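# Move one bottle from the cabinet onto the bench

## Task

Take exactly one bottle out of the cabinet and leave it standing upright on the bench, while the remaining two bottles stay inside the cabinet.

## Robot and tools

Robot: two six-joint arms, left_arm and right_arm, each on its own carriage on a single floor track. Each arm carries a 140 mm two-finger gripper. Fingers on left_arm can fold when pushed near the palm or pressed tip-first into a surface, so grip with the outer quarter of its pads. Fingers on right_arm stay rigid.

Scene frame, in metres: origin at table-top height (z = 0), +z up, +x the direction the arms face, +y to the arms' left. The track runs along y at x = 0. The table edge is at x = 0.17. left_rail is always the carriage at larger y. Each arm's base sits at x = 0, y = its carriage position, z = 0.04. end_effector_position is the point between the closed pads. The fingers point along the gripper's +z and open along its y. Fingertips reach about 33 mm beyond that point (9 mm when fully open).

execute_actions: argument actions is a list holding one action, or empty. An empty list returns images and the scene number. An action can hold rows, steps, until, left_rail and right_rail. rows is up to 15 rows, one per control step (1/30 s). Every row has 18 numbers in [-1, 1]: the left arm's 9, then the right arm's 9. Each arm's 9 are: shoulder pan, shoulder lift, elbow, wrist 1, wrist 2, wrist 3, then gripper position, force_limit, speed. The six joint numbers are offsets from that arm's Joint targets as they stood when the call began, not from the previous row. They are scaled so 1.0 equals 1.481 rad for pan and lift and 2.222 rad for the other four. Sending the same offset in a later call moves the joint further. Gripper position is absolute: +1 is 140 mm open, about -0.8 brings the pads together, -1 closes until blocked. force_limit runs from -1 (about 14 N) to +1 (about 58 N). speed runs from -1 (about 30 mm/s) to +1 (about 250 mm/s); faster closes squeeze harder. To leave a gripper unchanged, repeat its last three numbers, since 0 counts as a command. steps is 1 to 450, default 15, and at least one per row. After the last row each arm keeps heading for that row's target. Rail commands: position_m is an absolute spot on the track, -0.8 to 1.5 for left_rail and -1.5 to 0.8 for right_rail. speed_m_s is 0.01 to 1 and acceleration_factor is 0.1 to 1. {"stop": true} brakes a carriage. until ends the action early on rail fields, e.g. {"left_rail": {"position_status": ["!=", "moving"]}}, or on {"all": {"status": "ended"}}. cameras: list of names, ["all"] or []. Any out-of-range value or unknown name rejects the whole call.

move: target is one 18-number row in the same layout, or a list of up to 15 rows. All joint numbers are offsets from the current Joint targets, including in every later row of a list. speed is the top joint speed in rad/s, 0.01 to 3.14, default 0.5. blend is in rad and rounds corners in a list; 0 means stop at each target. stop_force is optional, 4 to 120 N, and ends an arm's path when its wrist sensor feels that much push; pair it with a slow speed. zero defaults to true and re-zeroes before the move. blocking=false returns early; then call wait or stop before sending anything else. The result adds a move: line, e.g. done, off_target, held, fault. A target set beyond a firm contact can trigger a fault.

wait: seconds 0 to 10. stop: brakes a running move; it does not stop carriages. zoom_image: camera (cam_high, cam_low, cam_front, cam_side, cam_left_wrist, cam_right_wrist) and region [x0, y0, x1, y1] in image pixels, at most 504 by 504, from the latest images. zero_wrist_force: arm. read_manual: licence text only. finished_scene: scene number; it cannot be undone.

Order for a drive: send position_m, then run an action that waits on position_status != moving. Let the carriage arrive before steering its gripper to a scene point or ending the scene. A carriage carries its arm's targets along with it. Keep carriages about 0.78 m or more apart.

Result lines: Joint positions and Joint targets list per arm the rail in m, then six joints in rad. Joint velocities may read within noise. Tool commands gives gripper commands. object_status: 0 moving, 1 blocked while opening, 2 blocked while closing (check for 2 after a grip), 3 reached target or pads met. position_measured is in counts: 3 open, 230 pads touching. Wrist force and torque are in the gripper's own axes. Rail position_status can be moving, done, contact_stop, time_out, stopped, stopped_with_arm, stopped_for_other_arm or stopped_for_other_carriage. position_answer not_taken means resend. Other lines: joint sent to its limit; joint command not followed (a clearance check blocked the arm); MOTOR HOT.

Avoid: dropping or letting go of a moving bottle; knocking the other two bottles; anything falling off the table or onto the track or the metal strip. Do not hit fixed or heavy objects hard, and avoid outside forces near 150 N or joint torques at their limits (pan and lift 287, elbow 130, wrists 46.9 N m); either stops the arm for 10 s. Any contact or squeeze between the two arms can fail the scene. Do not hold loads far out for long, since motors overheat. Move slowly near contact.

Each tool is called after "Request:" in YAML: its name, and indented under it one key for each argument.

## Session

Request:
execute_actions:
  actions: []

Scene clock: 0.00 s.
left_arm: end_effector_position=(+0.3563, +1.1101, +0.5790) position_measured=3 object_status=3 end_effector_quat_wxyz=(+0.000, +0.000, +1.000, +0.000) | right_arm: end_effector_position=(+0.3563, -1.0349, +0.5790) position_measured=3 object_status=3 end_effector_quat_wxyz=(+0.000, +0.000, +1.000, +0.000)
Joint positions: left_arm=[1.032 -0.281 -2.157 1.821 -1.235 -1.571 -0.28] | right_arm=[-1.113 -0.28 -2.157 1.821 -1.235 -1.571 -0.28]
Joint velocities: within noise
Joint torques (N m): no reading
Wrist force (N): no reading
Wrist torque (N m): no reading
Wrist force, peak (N): no reading
Joint targets: left_arm=[1.032 -0.281 -2.157 1.821 -1.235 -1.571 -0.280] | right_arm=[-1.113 -0.280 -2.157 1.821 -1.235 -1.571 -0.280]
Tool commands: left_gripper/position=+1.0 left_gripper/force_limit=+1.0 left_gripper/speed=+1.0 right_gripper/position=+1.0 right_gripper/force_limit=+1.0 right_gripper/speed=+1.0
left_rail: position_m=1.032 position_status=done
right_rail: position_m=-1.113 position_status=done
camera_calibration:
cam_left_wrist: T_world_to_cam=[[0.00931407, 0.999817, -0.0167044, -1.08956], [0.956184, -0.00401669, 0.292738, -0.499657], [0.292617, -0.0186991, -0.956047, 0.655973], [0, 0, 0, 1]] pos_world=[0.295963, 1.09962, 0.755209]
cam_right_wrist: T_world_to_cam=[[-0.01286, 0.999448, 0.0306443, 1.02392], [0.93641, 0.00128974, 0.350905, -0.540865], [0.350671, 0.0332083, -0.93591, 0.636735], [0, 0, 0, 1]] pos_world=[0.296355, -1.0438, 0.754341]

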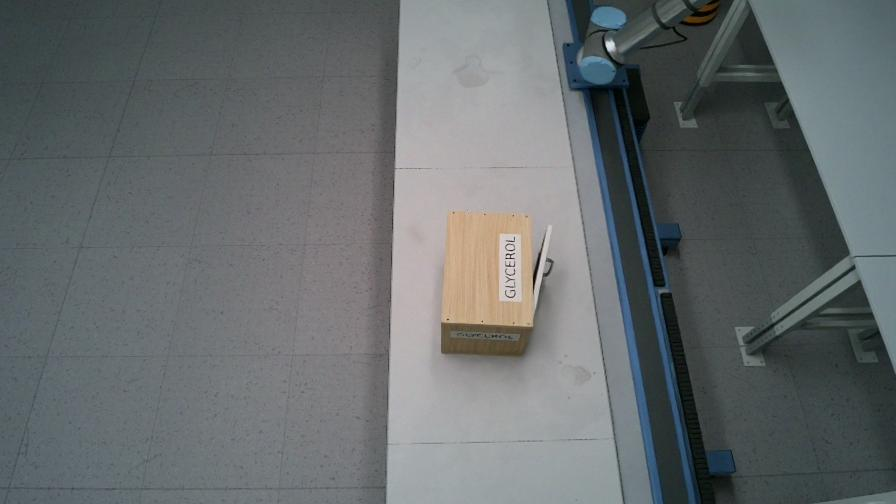

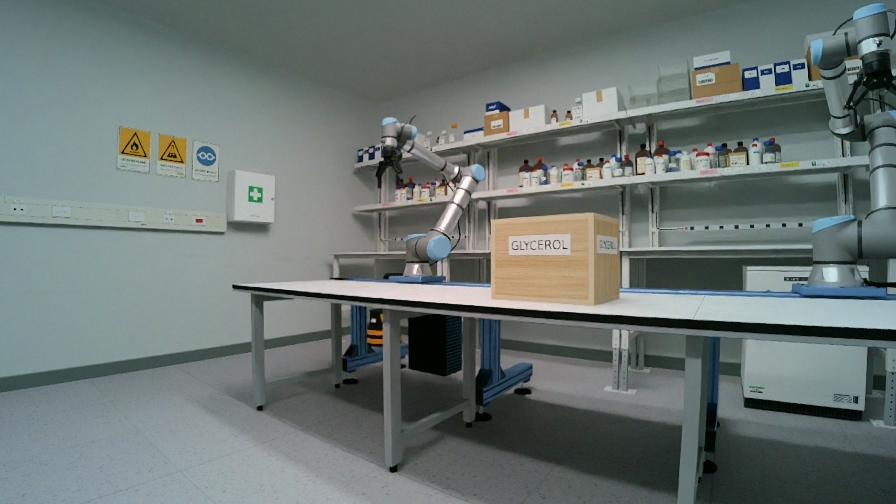

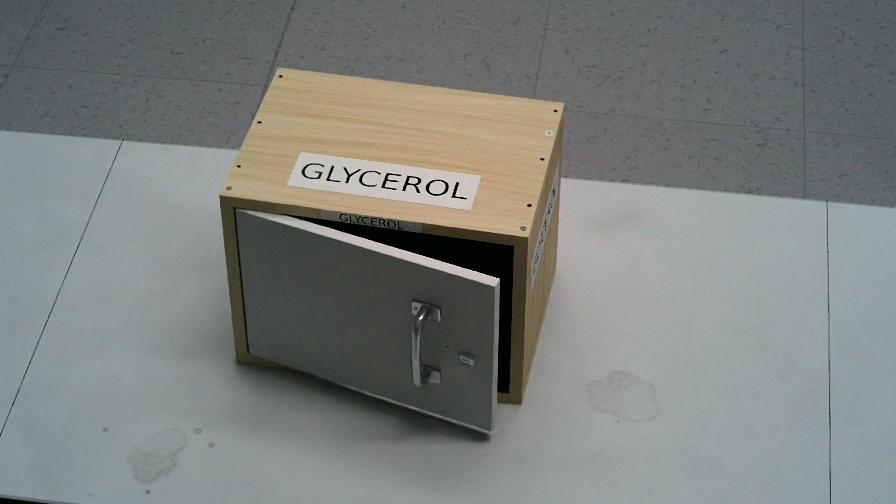

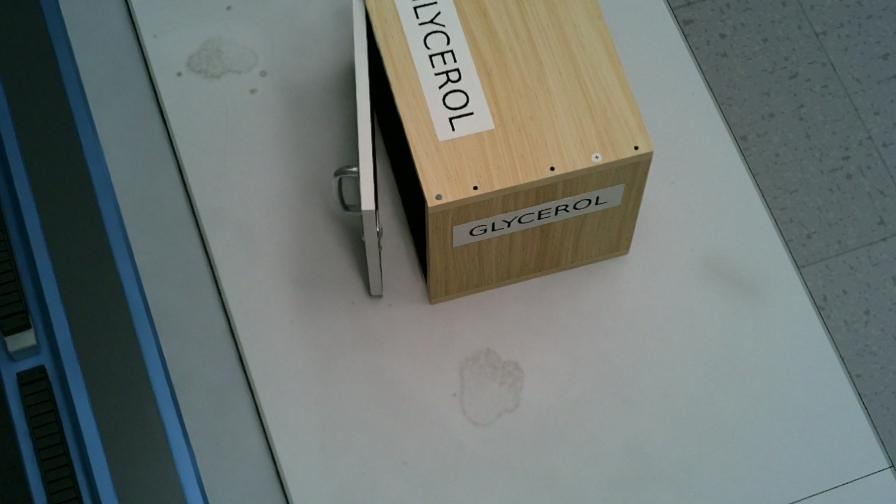

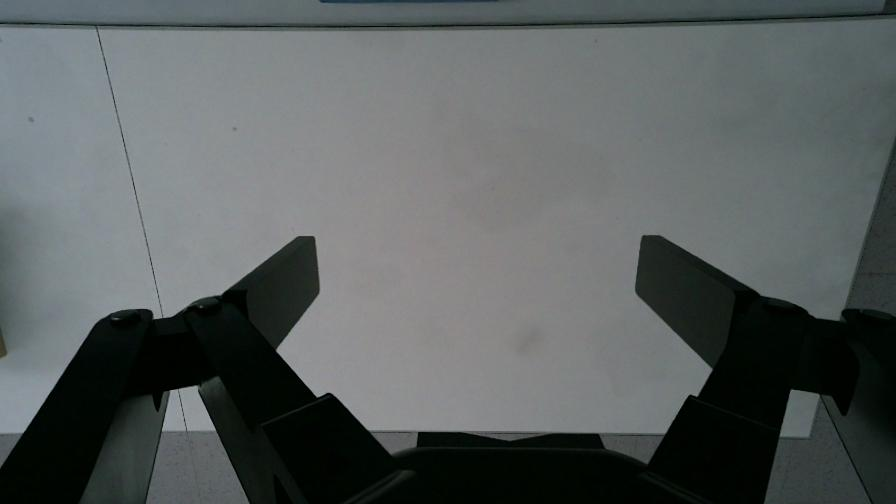

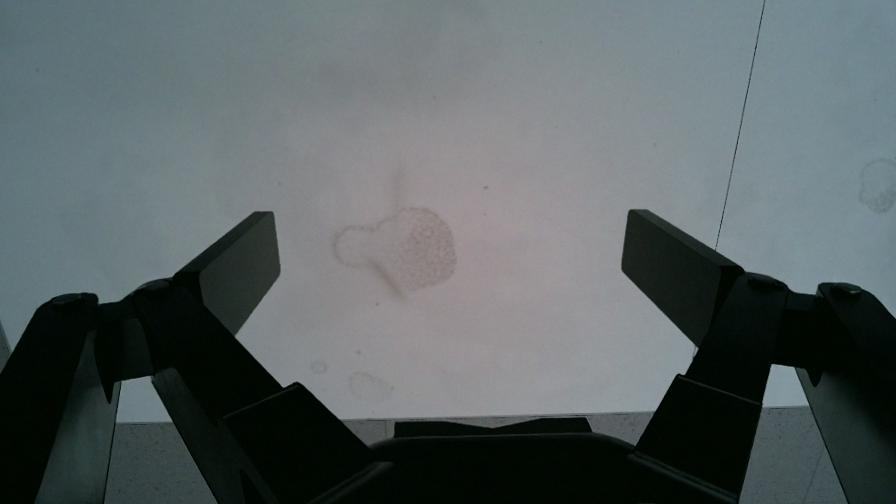

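Request:
execute_actions:
  actions:
    - {"right_rail": {"position_m": -0.75, "speed_m_s": 0.5, "acceleration_factor": 0.5}, "steps": 150, "until": {"right_rail": {"position_status": ["!=", "moving"]}}}

Request:
move:
  target: [0,0,0,0,0,0,1,1,1, 0,0,0,0,0.842,-0.684,-0.8,0,0]
  speed: 1.2

Request:
move:
  target: [0,0,0,0,0,0,1,1,1, 0.2544,0.5469,0.1404,0.8575,0.1817,-0.5363,-0.8,0,0]
  speed: 1.0
  cameras: ["cam_right_wrist","cam_front","cam_side"]

Scene clock: 151.40 s.
left_arm: end_effector_position=(+0.3563, +1.1101, +0.5790) position_measured=3 object_status=3 end_effector_quat_wxyz=(+0.000, +0.000, +1.000, +0.000) | right_arm: end_effector_position=(+0.3563, -0.6714, +0.5790) position_measured=3 object_status=3 end_effector_quat_wxyz=(+0.000, +0.000, +1.000, +0.000)
Joint positions: left_arm=[1.032 -0.281 -2.157 1.821 -1.235 -1.571 -0.28] | right_arm=[-0.75 -0.28 -2.157 1.821 -1.235 -1.571 -0.28]
Joint torques (N m): left_arm=[-0.46 -1.8 -48 -4.57 -0.39 -0.19] | right_arm=[0.23 2.43 -51.74 -4.57 0.16 -0.24]
Wrist force (N): left_arm=[0.2 -0.2 -0.2] | right_arm=[0.1 -0.3 -0.2]
Wrist torque (N m): left_arm=[-0.04 -0.06 -0.01] | right_arm=[-0.06 -0.03 0.00]
Wrist force, peak (N): left_arm=[0.5 -0.2 -0.5] | right_arm=[-0.3 -2.4 0.1]
Joint targets: left_arm=[1.032 -0.281 -2.157 1.821 -1.235 -1.571 -0.280] | right_arm=[-0.750 -0.280 -2.157 1.821 -1.235 -1.571 -0.280]
Tool commands: left_gripper/position=+1.0 left_gripper/force_limit=+1.0 left_gripper/speed=+1.0 right_gripper/position=+1.0 right_gripper/force_limit=+1.0 right_gripper/speed=+1.0
left_rail: position_m=1.032 position_status=done
right_rail: position_m=-0.750 speed_m_s=0.50 position_status=done

Scene clock: 153.80 s.
left_arm: end_effector_position=(+0.3563, +1.1101, +0.5790) position_measured=3 object_status=3 end_effector_quat_wxyz=(+0.000, +0.000, +1.000, +0.000) | right_arm: end_effector_position=(+0.4464, -0.3587, +1.0202) position_measured=229 object_status=3 end_effector_quat_wxyz=(+0.694, -0.409, +0.430, +0.407)
Joint positions: left_arm=[1.032 -0.281 -2.157 1.821 -1.235 -1.571 -0.28] | right_arm=[-0.75 -0.28 -2.157 1.821 -1.235 0.3 -1.8]
Joint torques (N m): left_arm=[-1.45 -0.78 -48.36 -4.57 -0.48 0.05] | right_arm=[0.43 7.09 -51.02 -4.66 4.8 -3.1]
Wrist force (N): left_arm=[0.2 0.1 -0.4] | right_arm=[-2.6 -0.6 4.2]
Wrist torque (N m): left_arm=[0.02 -0.05 0.00] | right_arm=[-0.23 0.35 0.07]
Wrist force, peak (N): left_arm=[0.7 0.3 0.0] | right_arm=[-3.8 -0.4 4.7]
Joint targets: left_arm=[1.032 -0.281 -2.157 1.821 -1.235 -1.571 -0.280] | right_arm=[-0.750 -0.280 -2.157 1.821 -1.235 0.300 -1.800]
left_rail: position_m=1.032 position_status=done
right_rail: position_m=-0.750 speed_m_s=0.50 position_status=done
move: done

Scene clock: 156.53 s.
left_arm: end_effector_position=(+0.3563, +1.1101, +0.5790) position_measured=3 object_status=3 end_effector_quat_wxyz=(+0.000, +0.000, +1.000, +0.000) | right_arm: end_effector_position=(+0.4024, -0.2753, +0.1810) position_measured=229 object_status=3 end_effector_quat_wxyz=(+0.000, +0.000, +0.906, +0.423)
Joint positions: left_arm=[1.032 -0.281 -2.157 1.821 -1.235 -1.571 -0.28] | right_arm=[-0.75 0.096 -1.347 2.133 0.67 0.704 -2.992]
Joint torques (N m): left_arm=[0.96 -1.06 -48.14 -4.78 -0.62 0.15] | right_arm=[17.85 -28.39 -23.53 8.2 -0.35 -2.99]
Wrist force (N): left_arm=[0.2 0.0 -0.4] | right_arm=[0.6 0.7 0.6]
Wrist torque (N m): left_arm=[0.00 -0.06 -0.01] | right_arm=[-0.24 -0.09 0.07]
Wrist force, peak (N): left_arm=[0.5 0.2 -0.5] | right_arm=[-5.5 1.1 4.8]
Joint targets: left_arm=[1.032 -0.281 -2.157 1.821 -1.235 -1.571 -0.280] | right_arm=[-0.750 0.096 -1.347 2.133 0.670 0.704 -2.992]
left_rail: position_m=1.032 position_status=done
right_rail: position_m=-0.750 speed_m_s=0.50 position_status=done
move: done
camera_calibration:
cam_right_wrist: T_world_to_cam=[[-0.0126614, 0.61895, 0.785328, 0.0361083], [0.936302, -0.26833, 0.226578, -0.496921], [0.350967, 0.738173, -0.576127, 0.351803], [0, 0, 0, 1]] pos_world=[0.342254, -0.41538, 0.286918]
Images, in order (width x height): cam_front 896x504, cam_side 896x504, cam_right_wrist 896x504.

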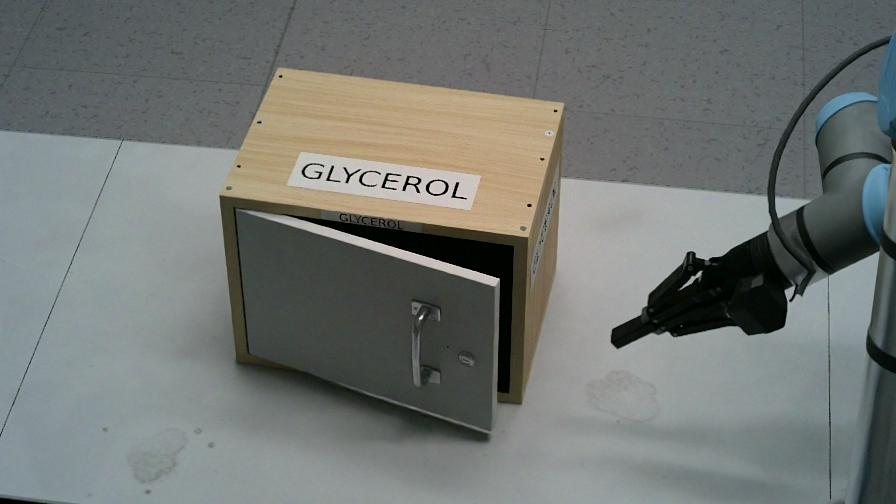

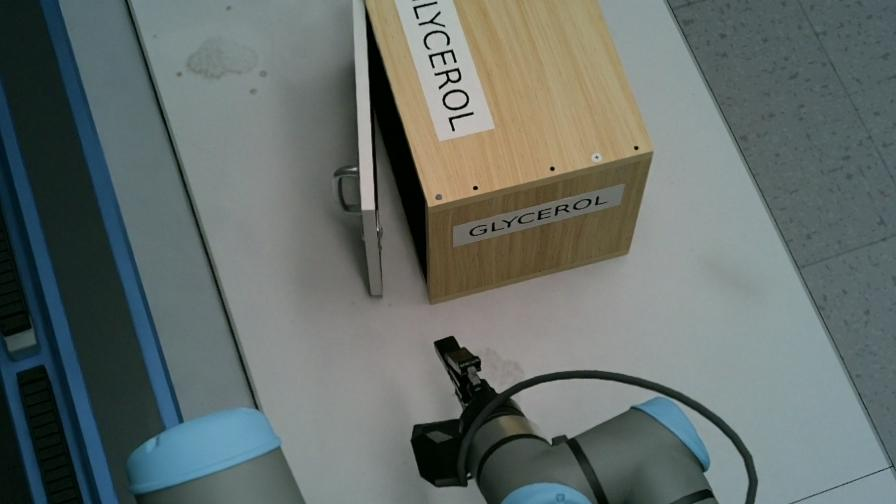

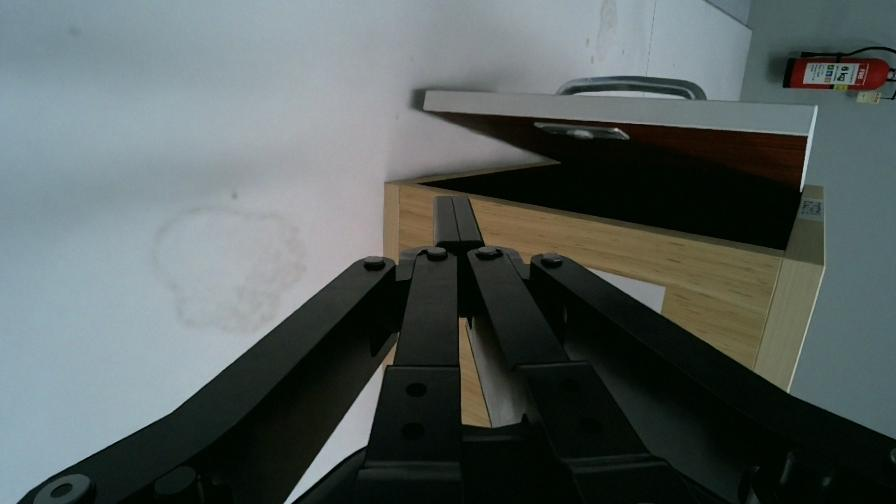

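Request:
move:
  target:
    - [0,0,0,0,0,0,1,1,1, 0.1281,0.0155,-0.0406,-0.0644,0.0188,0.1259,-0.8,0,0]
    - [0,0,0,0,0,0,1,1,1, 0.2311,0.0475,-0.086,-0.1051,0.0455,0.2164,-0.8,0,0]
  speed: [0.3,0.15]
  blend: [0.03,0]
  stop_force: 15
  cameras: ["cam_right_wrist","cam_front","cam_side"]

Scene clock: 212.43 s.
left_arm: end_effector_position=(+0.3563, +1.1101, +0.5790) position_measured=3 object_status=3 end_effector_quat_wxyz=(+0.000, +0.000, +1.000, +0.000) | right_arm: end_effector_position=(+0.3973, -0.1105, +0.1810) position_measured=229 object_status=3 end_effector_quat_wxyz=(+0.000, +0.000, +0.906, +0.422)
Joint positions: left_arm=[1.032 -0.281 -2.157 1.821 -1.235 -1.571 -0.28] | right_arm=[-0.75 0.439 -1.276 1.942 0.437 0.805 -2.511]
Joint torques (N m): left_arm=[-0.92 0.32 -48.32 -4.45 -0.29 0.18] | right_arm=[19.58 -35.6 -41.47 0.77 0.31 3.12]
Wrist force (N): left_arm=[0.2 0.1 -0.2] | right_arm=[0.2 1.0 0.5]
Wrist torque (N m): left_arm=[0.02 -0.04 -0.01] | right_arm=[-0.12 0.01 -0.31]
Wrist force, peak (N): left_arm=[0.6 -0.4 -0.1] | right_arm=[0.3 1.8 1.0]
Joint targets: left_arm=[1.032 -0.281 -2.157 1.821 -1.235 -1.571 -0.280] | right_arm=[-0.750 0.439 -1.276 1.942 0.437 0.805 -2.511]
left_rail: position_m=1.032 position_status=done
right_rail: position_m=-0.750 speed_m_s=0.50 position_status=done
move: done
camera_calibration:
cam_right_wrist: T_world_to_cam=[[-0.0129079, 0.619201, 0.785126, -0.0658173], [0.936336, -0.268036, 0.226784, -0.447989], [0.350867, 0.73807, -0.576321, 0.231897], [0, 0, 0, 1]] pos_world=[0.337254, -0.250479, 0.286919]
Images, in order (width x height): cam_front 896x504, cam_side 896x504, cam_right_wrist 896x504.

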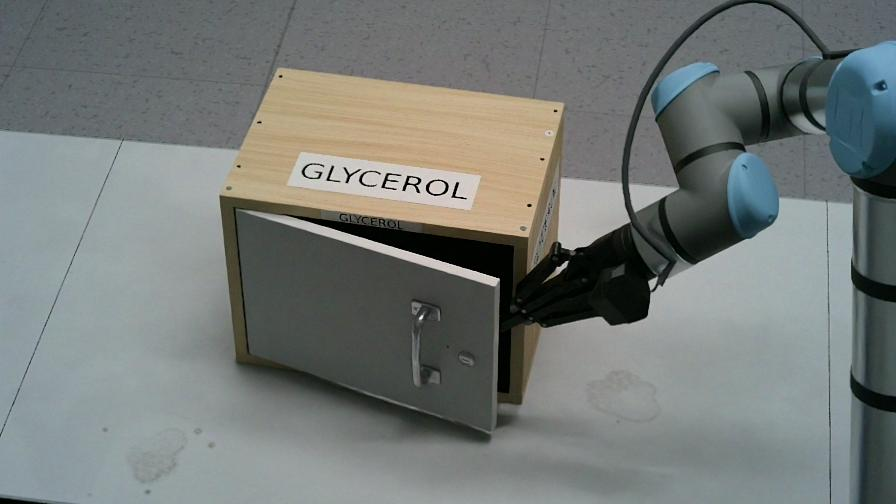

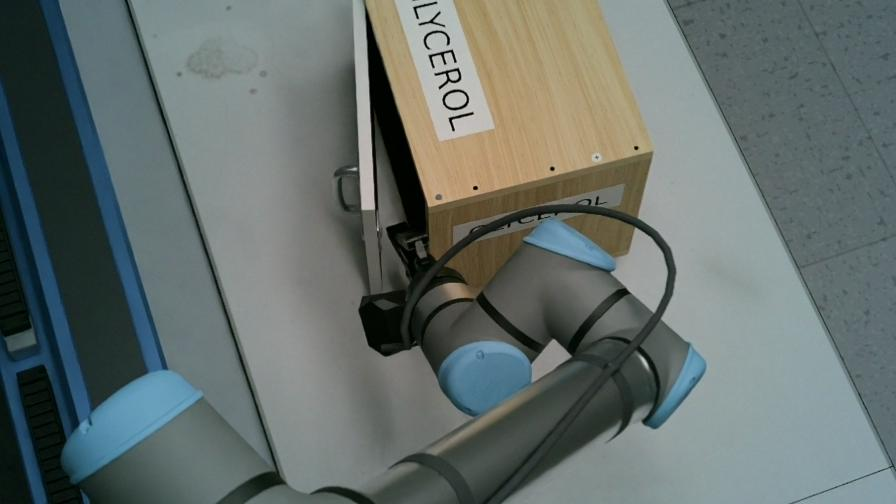

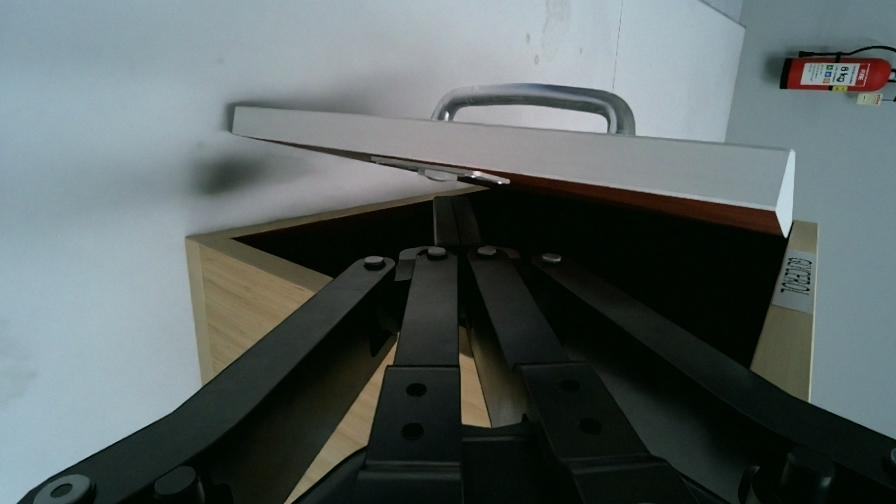

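Request:
move:
  target:
    - [0,0,0,0,0,0,1,1,1, 0.0975,-0.039,0.0237,-0.0482,0.0326,0.0755,-0.8,0,0]
    - [0,0,0,0,0,0,1,1,1, 0.2036,-0.0272,0.0041,-0.0797,0.0743,0.1471,-0.8,0,0]
    - [0,0,0,0,0,0,1,1,1, 0.289,0.0172,-0.0418,-0.0906,0.1113,0.1981,-0.8,0,0]
    - [0,0,0,0,0,0,1,1,1, 0.352,0.069,-0.0948,-0.0883,0.1401,0.2327,-0.8,0,0]
    - [0,0,0,0,0,0,1,1,1, 0.3939,0.1249,-0.1535,-0.076,0.1598,0.2545,-0.8,0,0]
    - [0,0,0,0,0,0,1,1,1, 0.4049,0.1862,-0.2195,-0.0531,0.1651,0.2601,-0.8,0,0]
  speed: [0.1,0.18,0.18,0.18,0.15,0.12]
  blend: [0.02,0.02,0.02,0.02,0.02,0]
  stop_force: 30
  cameras: ["cam_right_wrist","cam_front","cam_side"]

Scene clock: 234.93 s.
left_arm: end_effector_position=(+0.3563, +1.1101, +0.5790) position_measured=3 object_status=3 end_effector_quat_wxyz=(+0.000, +0.000, +1.000, +0.000) | right_arm: end_effector_position=(+0.2362, +0.2548, +0.1812) position_measured=229 object_status=3 end_effector_quat_wxyz=(+0.000, +0.000, +0.906, +0.422)
Joint positions: left_arm=[1.032 -0.281 -2.157 1.821 -1.235 -1.571 -0.28] | right_arm=[-0.75 1.038 -1 1.454 0.319 1.172 -1.933]
Joint torques (N m): left_arm=[0.31 -0.03 -47.67 -4.6 -0.43 0.48] | right_arm=[14.8 -65.46 -51.16 3.34 2 2.81]
Wrist force (N): left_arm=[0.0 0.1 -0.3] | right_arm=[2.7 -0.7 -2.2]
Wrist torque (N m): left_arm=[0.03 0.01 -0.01] | right_arm=[-0.12 0.04 -0.31]
Wrist force, peak (N): left_arm=[0.5 -0.1 -0.5] | right_arm=[2.9 -1.3 -1.8]
Joint targets: left_arm=[1.032 -0.281 -2.157 1.821 -1.235 -1.571 -0.280] | right_arm=[-0.750 1.038 -1.000 1.454 0.319 1.172 -1.933]
left_rail: position_m=1.032 position_status=done
right_rail: position_m=-0.750 speed_m_s=0.50 position_status=done
move: done
camera_calibration:
cam_right_wrist: T_world_to_cam=[[-0.0132418, 0.619124, 0.785181, -0.294118], [0.936376, -0.267772, 0.226933, -0.199335], [0.35075, 0.73823, -0.576187, 0.0188258], [0, 0, 0, 1]] pos_world=[0.176154, 0.114821, 0.287019]
Images, in order (width x height): cam_front 896x504, cam_side 896x504, cam_right_wrist 896x504.

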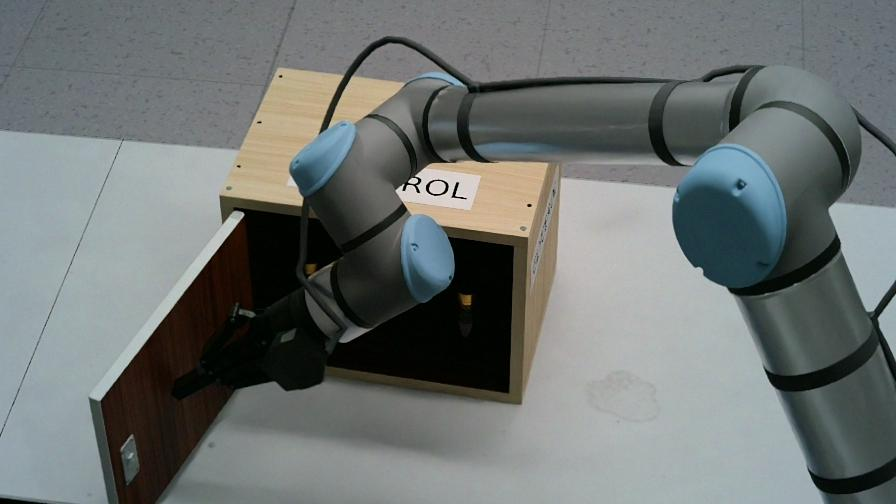

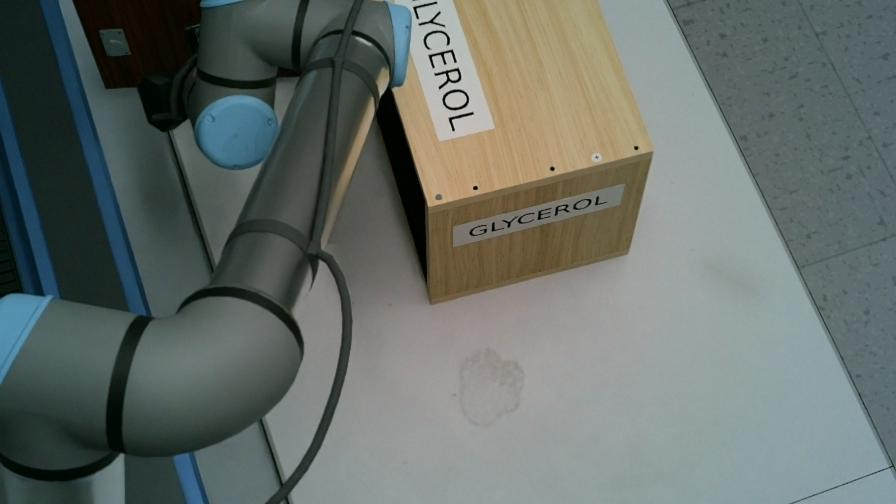

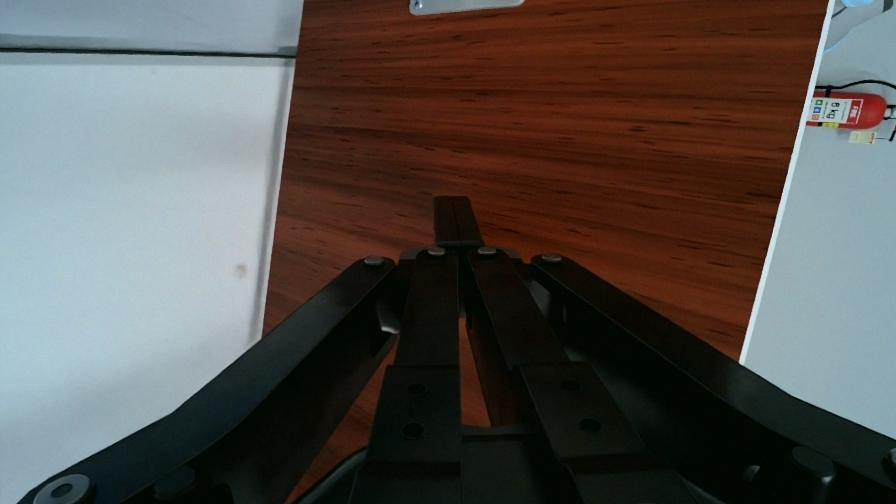

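Request:
move:
  target: [0,0,0,0,0,0,1,1,1, -0.1101,-0.3503,0.4687,-0.2526,0.5071,-0.3011,-0.8,0,0]
  speed: 0.7

Request:
execute_actions:
  actions:
    - {"right_rail": {"position_m": -0.26, "speed_m_s": 0.35, "acceleration_factor": 0.4}, "rows": [[0,0,0,0,0,0,1,1,1, 0,0,0,0,0,0,0.15,0,0]], "steps": 150, "until": {"right_rail": {"position_status": ["!=", "moving"]}}}
  cameras: ["cam_right_wrist","cam_front"]

Scene clock: 275.90 s.
left_arm: end_effector_position=(+0.3563, +1.1101, +0.5790) position_measured=3 object_status=3 end_effector_quat_wxyz=(+0.000, +0.000, +1.000, +0.000) | right_arm: end_effector_position=(+0.3352, -0.4299, +0.0999) position_measured=229 object_status=3 end_effector_quat_wxyz=(+0.500, +0.000, +0.866, +0.000)
Joint positions: left_arm=[1.032 -0.281 -2.157 1.821 -1.235 -1.571 -0.28] | right_arm=[-0.75 0.875 -1.519 2.495 -0.242 2.298 -2.602]
Joint torques (N m): left_arm=[0.71 0.17 -48.02 -4.66 -0.34 0.44] | right_arm=[-19.11 -45.97 -18.88 -1.47 3.44 -3.01]
Wrist force (N): left_arm=[0.1 -0.1 -0.3] | right_arm=[-2.5 -0.7 1.8]
Wrist torque (N m): left_arm=[-0.01 -0.02 -0.01] | right_arm=[-0.11 0.27 -0.02]
Wrist force, peak (N): left_arm=[0.5 0.3 -0.6] | right_arm=[-0.9 -3.9 0.8]
Joint targets: left_arm=[1.032 -0.281 -2.157 1.821 -1.235 -1.571 -0.280] | right_arm=[-0.750 0.875 -1.519 2.495 -0.242 2.299 -2.602]
left_rail: position_m=1.032 position_status=done
right_rail: position_m=-0.750 speed_m_s=0.50 position_status=done
move: done

Scene clock: 278.07 s.
left_arm: end_effector_position=(+0.3563, +1.1101, +0.5790) position_measured=3 object_status=3 end_effector_quat_wxyz=(+0.000, +0.000, +1.000, +0.000) | right_arm: end_effector_position=(+0.3352, +0.0599, +0.0999) position_measured=110 object_status=3 end_effector_quat_wxyz=(+0.500, +0.000, +0.866, +0.000)
Joint positions: left_arm=[1.032 -0.281 -2.157 1.821 -1.235 -1.571 -0.28] | right_arm=[-0.26 0.875 -1.519 2.495 -0.242 2.299 -2.602]
Joint torques (N m): left_arm=[0.36 -1.12 -47.45 -4.56 -0.88 0.39] | right_arm=[-12.29 -35.66 -28.54 2.03 0.17 -3]
Wrist force (N): left_arm=[0.0 -0.2 -0.3] | right_arm=[-2.2 -0.6 1.6]
Wrist torque (N m): left_arm=[-0.03 -0.01 -0.01] | right_arm=[-0.10 0.16 -0.02]
Wrist force, peak (N): left_arm=[0.5 0.1 -0.6] | right_arm=[-2.6 -2.1 1.8]
Joint targets: left_arm=[1.032 -0.281 -2.157 1.821 -1.235 -1.571 -0.280] | right_arm=[-0.260 0.875 -1.519 2.495 -0.242 2.299 -2.602]
left_rail: position_m=1.032 position_status=done
right_rail: position_m=-0.260 speed_m_s=0.35 position_status=done
camera_calibration:
cam_right_wrist: T_world_to_cam=[[-0.0329731, 0.99945, 0.00357981, -0.0464042], [0.164374, 0.00188986, 0.986396, -0.159054], [0.985847, 0.033113, -0.164346, -0.130533], [0, 0, 0, 1]] pos_world=[0.1533, 0.0510016, 0.135603]
Images, in order (width x height): cam_front 896x504, cam_right_wrist 896x504.

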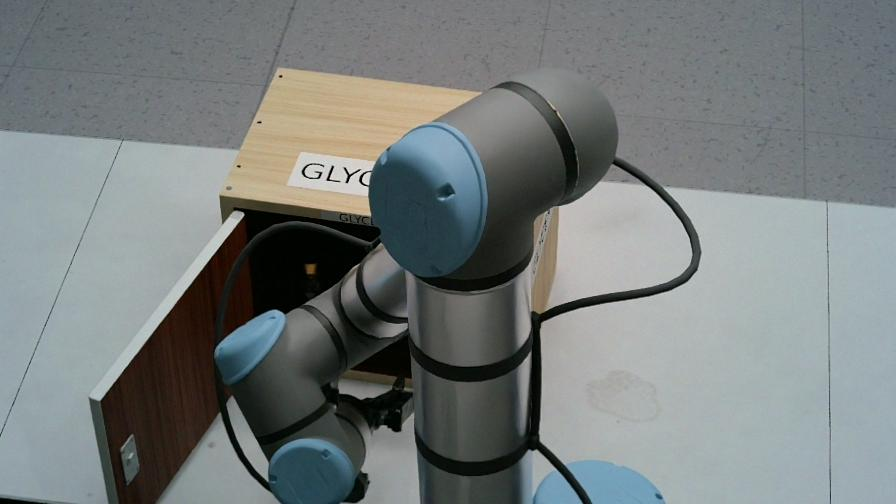

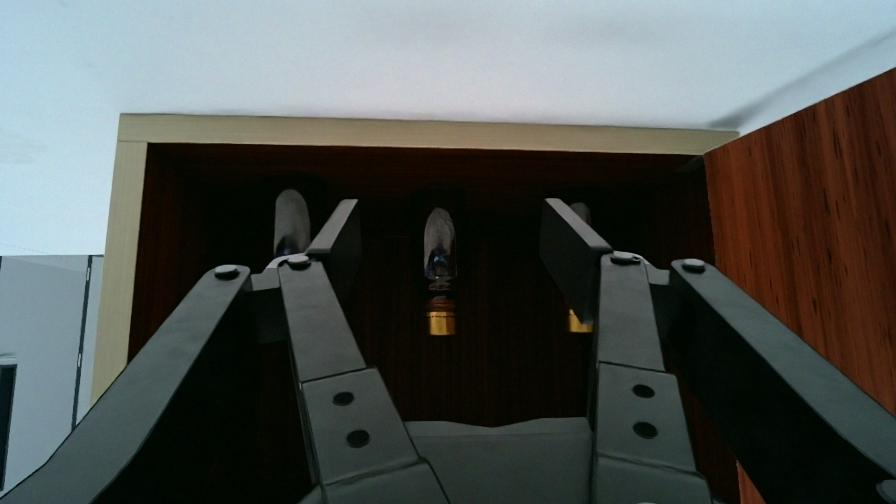

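Request:
move:
  target:
    - [0,0,0,0,0,0,1,1,1, -0.1412,0.0541,-0.005,-0.076,-0.0732,-0.0743,0.15,0,0]
    - [0,0,0,0,0,0,1,1,1, -0.2369,0.0825,-0.0348,-0.0855,-0.1255,-0.1161,0.15,0,0]
  speed: [0.25,0.15]
  blend: [0.02,0]
  stop_force: 15
  cameras: ["cam_right_wrist"]

Scene clock: 312.80 s.
left_arm: end_effector_position=(+0.3563, +1.1101, +0.5790) position_measured=3 object_status=3 end_effector_quat_wxyz=(+0.000, +0.000, +1.000, +0.000) | right_arm: end_effector_position=(+0.5002, +0.0598, +0.0668) position_measured=110 object_status=3 end_effector_quat_wxyz=(+0.500, +0.000, +0.866, +0.000)
Joint positions: left_arm=[1.032 -0.281 -2.157 1.821 -1.235 -1.571 -0.28] | right_arm=[-0.26 0.524 -1.397 2.418 -0.432 2.02 -2.86]
Joint torques (N m): left_arm=[0.3 2.32 -47.22 -4.81 -0.58 0.28] | right_arm=[-16.79 -16.93 -31.97 -2.4 -1 -3.14]
Wrist force (N): left_arm=[0.4 0.1 -0.2] | right_arm=[-2.3 -0.6 1.6]
Wrist torque (N m): left_arm=[0.03 -0.08 0.00] | right_arm=[-0.14 0.25 -0.02]
Wrist force, peak (N): left_arm=[0.5 0.2 -0.6] | right_arm=[-3.1 -0.4 2.6]
Joint targets: left_arm=[1.032 -0.281 -2.157 1.821 -1.235 -1.571 -0.280] | right_arm=[-0.260 0.524 -1.397 2.418 -0.432 2.020 -2.860]
left_rail: position_m=1.032 position_status=done
right_rail: position_m=-0.260 speed_m_s=0.35 position_status=done
move: done
camera_calibration:
cam_right_wrist: T_world_to_cam=[[-0.0328379, 0.999454, 0.00376685, -0.0409043], [0.164577, 0.0016898, 0.986363, -0.153692], [0.985817, 0.0330101, -0.164542, -0.298686], [0, 0, 0, 1]] pos_world=[0.318401, 0.0510013, 0.102604]
Images, in order (width x height): cam_right_wrist 896x504.

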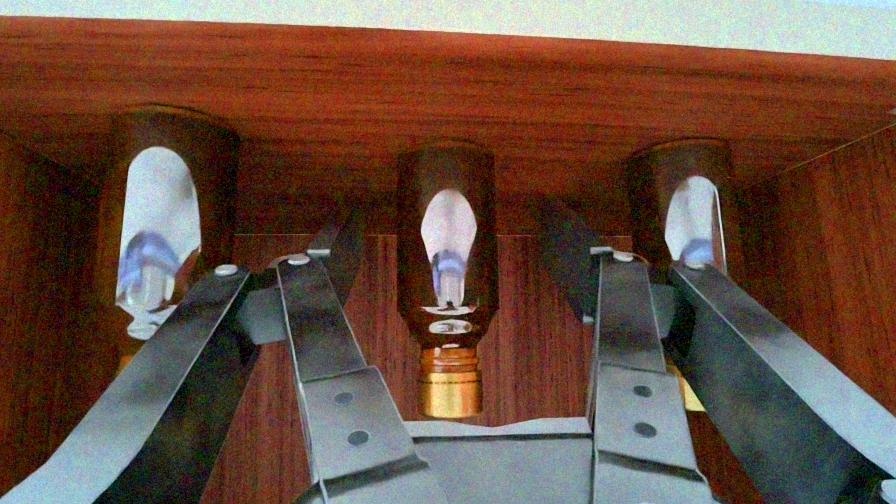

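Request:
move:
  target: [0,0,0,0,0,0,1,1,1, -0.0281,0.0145,-0.0144,0,-0.0156,-0.0114,0.15,0,0]
  speed: 0.08
  stop_force: 12

Request:
execute_actions:
  actions:
    - {"rows": [[0,0,0,0,0,0,1,1,1, 0,0,0,0,0,0,-1,-0.1,-1]], "steps": 75}
  cameras: ["cam_right_wrist"]

Scene clock: 327.43 s.
left_arm: end_effector_position=(+0.3563, +1.1101, +0.5790) position_measured=3 object_status=3 end_effector_quat_wxyz=(+0.000, +0.000, +1.000, +0.000) | right_arm: end_effector_position=(+0.5303, +0.0599, +0.0669) position_measured=110 object_status=3 end_effector_quat_wxyz=(+0.500, +0.000, +0.866, +0.000)
Joint positions: left_arm=[1.032 -0.281 -2.157 1.821 -1.235 -1.571 -0.28] | right_arm=[-0.26 0.483 -1.376 2.386 -0.432 1.985 -2.886]
Joint torques (N m): left_arm=[-1.26 0.55 -47.15 -4.6 -0.93 0.62] | right_arm=[-19.17 -19.02 -32.98 -1.91 -0.86 -3.19]
Wrist force (N): left_arm=[0.2 0.0 -0.4] | right_arm=[-2.1 -0.6 1.5]
Wrist torque (N m): left_arm=[0.00 -0.05 0.00] | right_arm=[-0.15 0.20 -0.01]
Wrist force, peak (N): left_arm=[0.5 0.0 -0.7] | right_arm=[-2.6 -0.5 2.4]
Joint targets: left_arm=[1.032 -0.281 -2.157 1.821 -1.235 -1.571 -0.280] | right_arm=[-0.260 0.483 -1.376 2.386 -0.432 1.985 -2.886]
left_rail: position_m=1.032 position_status=done
right_rail: position_m=-0.260 speed_m_s=0.35 position_status=done
move: done

Scene clock: 330.13 s.
left_arm: end_effector_position=(+0.3563, +1.1101, +0.5790) position_measured=3 object_status=3 end_effector_quat_wxyz=(+0.000, +0.000, +1.000, +0.000) | right_arm: end_effector_position=(+0.5303, +0.0598, +0.0669) position_measured=162 object_status=2 end_effector_quat_wxyz=(+0.500, +0.000, +0.866, +0.000)
Joint positions: left_arm=[1.032 -0.281 -2.157 1.821 -1.235 -1.571 -0.28] | right_arm=[-0.26 0.483 -1.376 2.386 -0.432 1.985 -2.886]
Joint torques (N m): left_arm=[-0.37 1.6 -48.19 -4.47 -0.64 0.35] | right_arm=[-11.67 -17.88 -32.04 1 -0.97 -2.07]
Wrist force (N): left_arm=[0.0 0.0 -0.6] | right_arm=[-5.5 -3.6 -5.1]
Wrist torque (N m): left_arm=[-0.01 0.01 0.00] | right_arm=[-0.04 0.31 -0.11]
Wrist force, peak (N): left_arm=[0.4 0.5 -0.3] | right_arm=[-5.9 -3.5 -5.2]
Joint targets: left_arm=[1.032 -0.281 -2.157 1.821 -1.235 -1.571 -0.280] | right_arm=[-0.260 0.483 -1.376 2.386 -0.432 1.985 -2.886]
left_rail: position_m=1.032 position_status=done
right_rail: position_m=-0.260 speed_m_s=0.35 position_status=done
camera_calibration:
cam_right_wrist: T_world_to_cam=[[-0.0327562, 0.999457, 0.00365476, -0.0399371], [0.164573, 0.00178685, 0.986363, -0.158732], [0.985821, 0.032911, -0.164542, -0.32824], [0, 0, 0, 1]] pos_world=[0.348401, 0.0510017, 0.102704]
Images, in order (width x height): cam_right_wrist 896x504.

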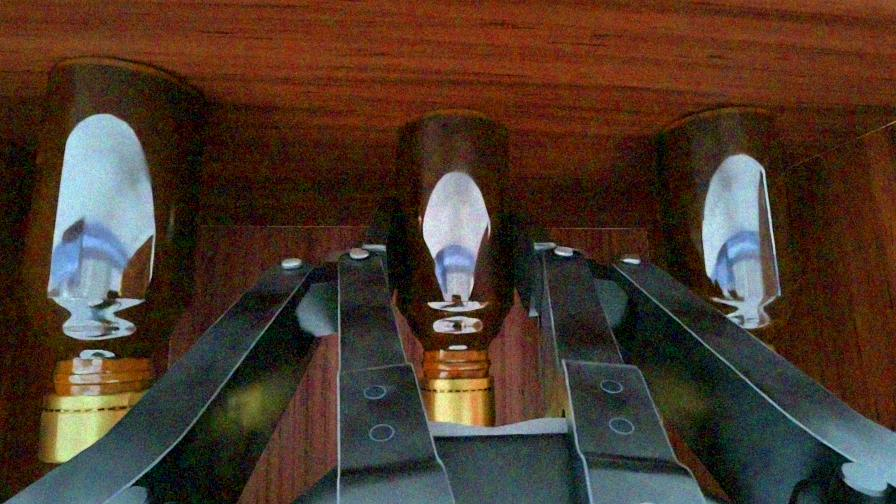

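Request:
move:
  target:
    - [0,0,0,0,0,0,1,1,1, 0,-0.0228,-0.0039,0.0192,0,0,-1,-0.1,-1]
    - [0,0,0,0,0,0,1,1,1, 0.0841,-0.0625,0.0299,0.0276,0.0464,0.0351,-1,-0.1,-1]
    - [0,0,0,0,0,0,1,1,1, 0.2017,-0.0819,0.0495,0.0524,0.109,0.0919,-1,-0.1,-1]
  speed: [0.05,0.12,0.16]
  blend: [0.008,0.02,0]
  cameras: ["cam_right_wrist","cam_front","cam_side"]

Scene clock: 352.13 s.
left_arm: end_effector_position=(+0.3563, +1.1101, +0.5790) position_measured=3 object_status=3 end_effector_quat_wxyz=(+0.000, +0.000, +1.000, +0.000) | right_arm: end_effector_position=(+0.3702, +0.0598, +0.0878) position_measured=162 object_status=2 end_effector_quat_wxyz=(+0.500, +0.000, +0.866, +0.000)
Joint positions: left_arm=[1.032 -0.281 -2.157 1.821 -1.235 -1.571 -0.28] | right_arm=[-0.26 0.781 -1.497 2.496 -0.316 2.227 -2.681]
Joint torques (N m): left_arm=[0.73 4.66 -47.76 -4.38 -0.64 0.43] | right_arm=[15.38 -47.85 -20.26 4.29 3.6 3.03]
Wrist force (N): left_arm=[0.3 0.1 -0.4] | right_arm=[0.0 -0.2 2.9]
Wrist torque (N m): left_arm=[0.01 -0.07 0.00] | right_arm=[-0.02 0.24 -0.30]
Wrist force, peak (N): left_arm=[0.4 0.4 -0.5] | right_arm=[-6.1 -3.8 -5.0]
Joint targets: left_arm=[1.032 -0.281 -2.157 1.821 -1.235 -1.571 -0.280] | right_arm=[-0.260 0.782 -1.497 2.496 -0.316 2.227 -2.681]
left_rail: position_m=1.032 position_status=done
right_rail: position_m=-0.260 speed_m_s=0.35 position_status=done
move: done
camera_calibration:
cam_right_wrist: T_world_to_cam=[[-0.0329721, 0.99945, 0.0035828, -0.0452074], [0.164472, 0.00189002, 0.98638, -0.152888], [0.985831, 0.0331123, -0.164444, -0.167011], [0, 0, 0, 1]] pos_world=[0.1883, 0.0510016, 0.123504]
Images, in order (width x height): cam_front 896x504, cam_side 896x504, cam_right_wrist 896x504.

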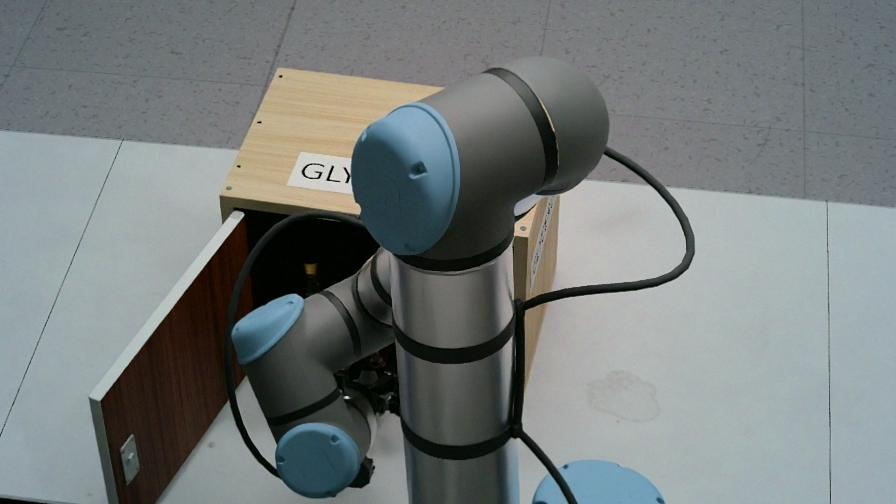

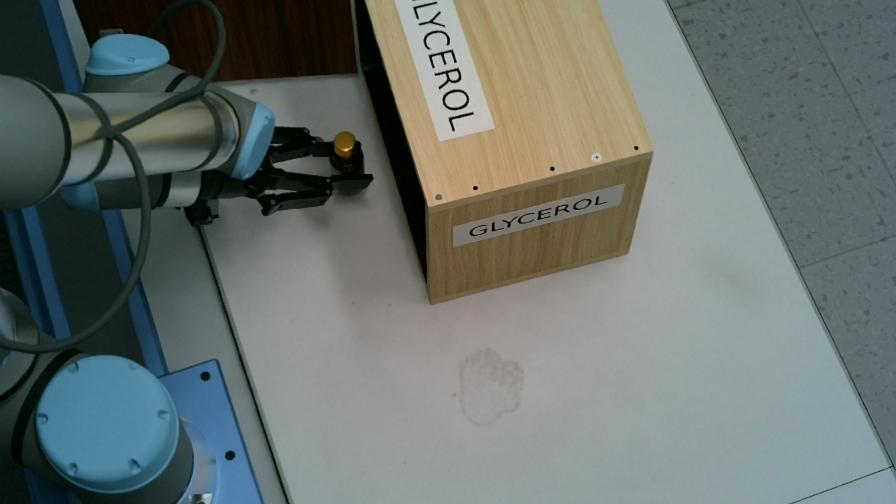

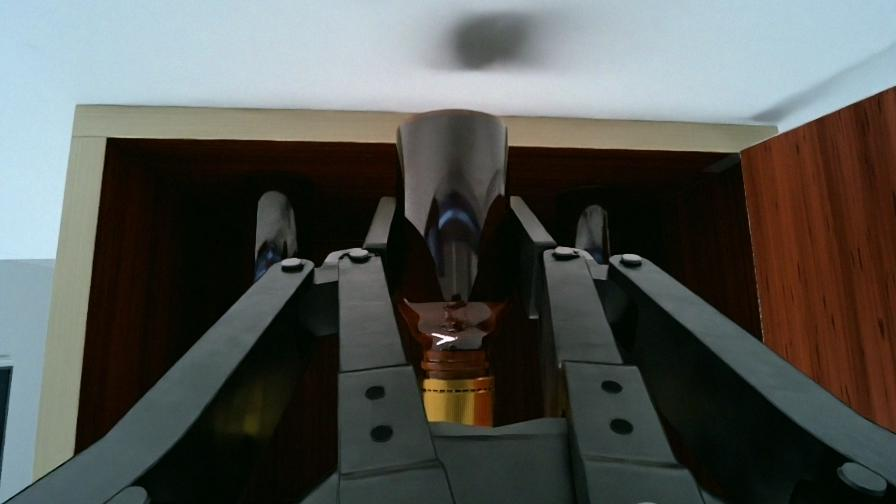

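Request:
execute_actions:
  actions:
    - {"right_rail": {"position_m": -0.72, "speed_m_s": 0.25, "acceleration_factor": 0.2}, "steps": 200, "until": {"right_rail": {"position_status": ["!=", "moving"]}}}

Request:
move:
  target:
    - [0,0,0,0,0,0,1,1,1, 0,0.053,0.0081,-0.0433,0,0,-1,-0.1,-1]
    - [0,0,0,0,0,0,1,1,1, 0,0.0715,0.0103,-0.0579,0,0,-1,-0.1,-1]
  speed: [0.06,0.015]
  blend: [0.005,0]
  stop_force: 5
  cameras: ["cam_right_wrist","cam_side"]

Scene clock: 369.47 s.
left_arm: end_effector_position=(+0.3563, +1.1101, +0.5790) position_measured=3 object_status=3 end_effector_quat_wxyz=(+0.000, +0.000, +1.000, +0.000) | right_arm: end_effector_position=(+0.3701, -0.4002, +0.0878) position_measured=162 object_status=2 end_effector_quat_wxyz=(+0.500, +0.000, +0.866, +0.000)
Joint positions: left_arm=[1.032 -0.281 -2.157 1.821 -1.235 -1.571 -0.28] | right_arm=[-0.72 0.782 -1.497 2.496 -0.316 2.227 -2.681]
Joint torques (N m): left_arm=[-0.21 3 -48.05 -4.68 -0.67 0.75] | right_arm=[16 -44.47 -30.21 2.5 2.36 2.91]
Wrist force (N): left_arm=[0.4 0.3 -0.6] | right_arm=[0.3 -0.5 3.0]
Wrist torque (N m): left_arm=[0.07 -0.09 0.00] | right_arm=[-0.09 0.16 -0.30]
Wrist force, peak (N): left_arm=[0.6 -0.1 -0.7] | right_arm=[0.3 -1.3 3.5]
Joint targets: left_arm=[1.032 -0.281 -2.157 1.821 -1.235 -1.571 -0.280] | right_arm=[-0.720 0.782 -1.497 2.496 -0.316 2.227 -2.681]
Tool commands: left_gripper/position=+1.0 left_gripper/force_limit=+1.0 left_gripper/speed=+1.0 right_gripper/position=-1.0 right_gripper/force_limit=-0.1 right_gripper/speed=-1.0
left_rail: position_m=1.032 position_status=done
right_rail: position_m=-0.720 speed_m_s=0.25 position_status=done

Scene clock: 373.57 s.
left_arm: end_effector_position=(+0.3563, +1.1101, +0.5790) position_measured=3 object_status=3 end_effector_quat_wxyz=(+0.000, +0.000, +1.000, +0.000) | right_arm: end_effector_position=(+0.3701, -0.4002, +0.0489) position_measured=162 object_status=2 end_effector_quat_wxyz=(+0.500, +0.000, +0.866, +0.000)
Joint positions: left_arm=[1.032 -0.281 -2.157 1.821 -1.235 -1.571 -0.28] | right_arm=[-0.72 0.782 -1.404 2.517 -0.43 2.227 -2.681]
Joint torques (N m): left_arm=[1.22 6.31 -46.99 -4.45 -0.82 0.67] | right_arm=[8.85 -51.3 -24.94 3.84 1.39 3.04]
Wrist force (N): left_arm=[0.3 0.1 -0.6] | right_arm=[-2.5 -0.7 1.6]
Wrist torque (N m): left_arm=[0.02 -0.08 -0.01] | right_arm=[-0.05 0.21 -0.37]
Wrist force, peak (N): left_arm=[0.3 -0.2 -0.8] | right_arm=[-12.5 -0.4 -5.8]
Joint targets: left_arm=[1.032 -0.281 -2.157 1.821 -1.235 -1.571 -0.280] | right_arm=[-0.720 0.782 -1.404 2.517 -0.430 2.227 -2.681]
left_rail: position_m=1.032 position_status=done
right_rail: position_m=-0.720 speed_m_s=0.25 position_status=done
move: contact (right_arm); path passed 1 of 2 targets; right_arm: the wrist 1 is farthest, 0.015 rad from its target
camera_calibration:
cam_right_wrist: T_world_to_cam=[[-0.0329875, 0.99945, 0.00349248, 0.414785], [0.164565, 0.00198483, 0.986364, -0.113708], [0.985814, 0.0331124, -0.16454, -0.158047], [0, 0, 0, 1]] pos_world=[0.1882, -0.409098, 0.0847036]
Images, in order (width x height): cam_side 896x504, cam_right_wrist 896x504.

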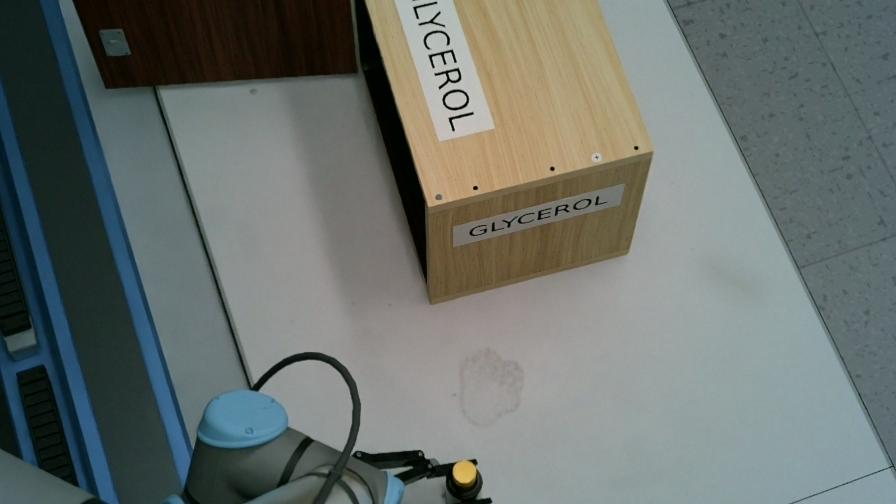

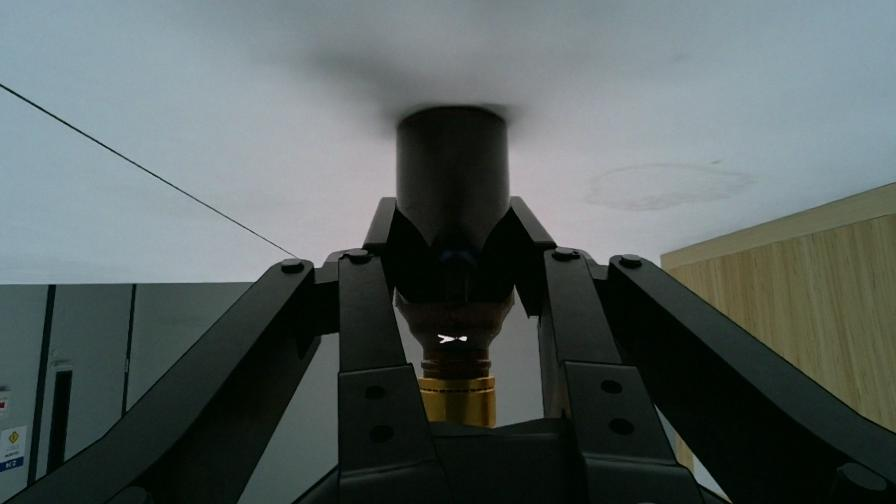

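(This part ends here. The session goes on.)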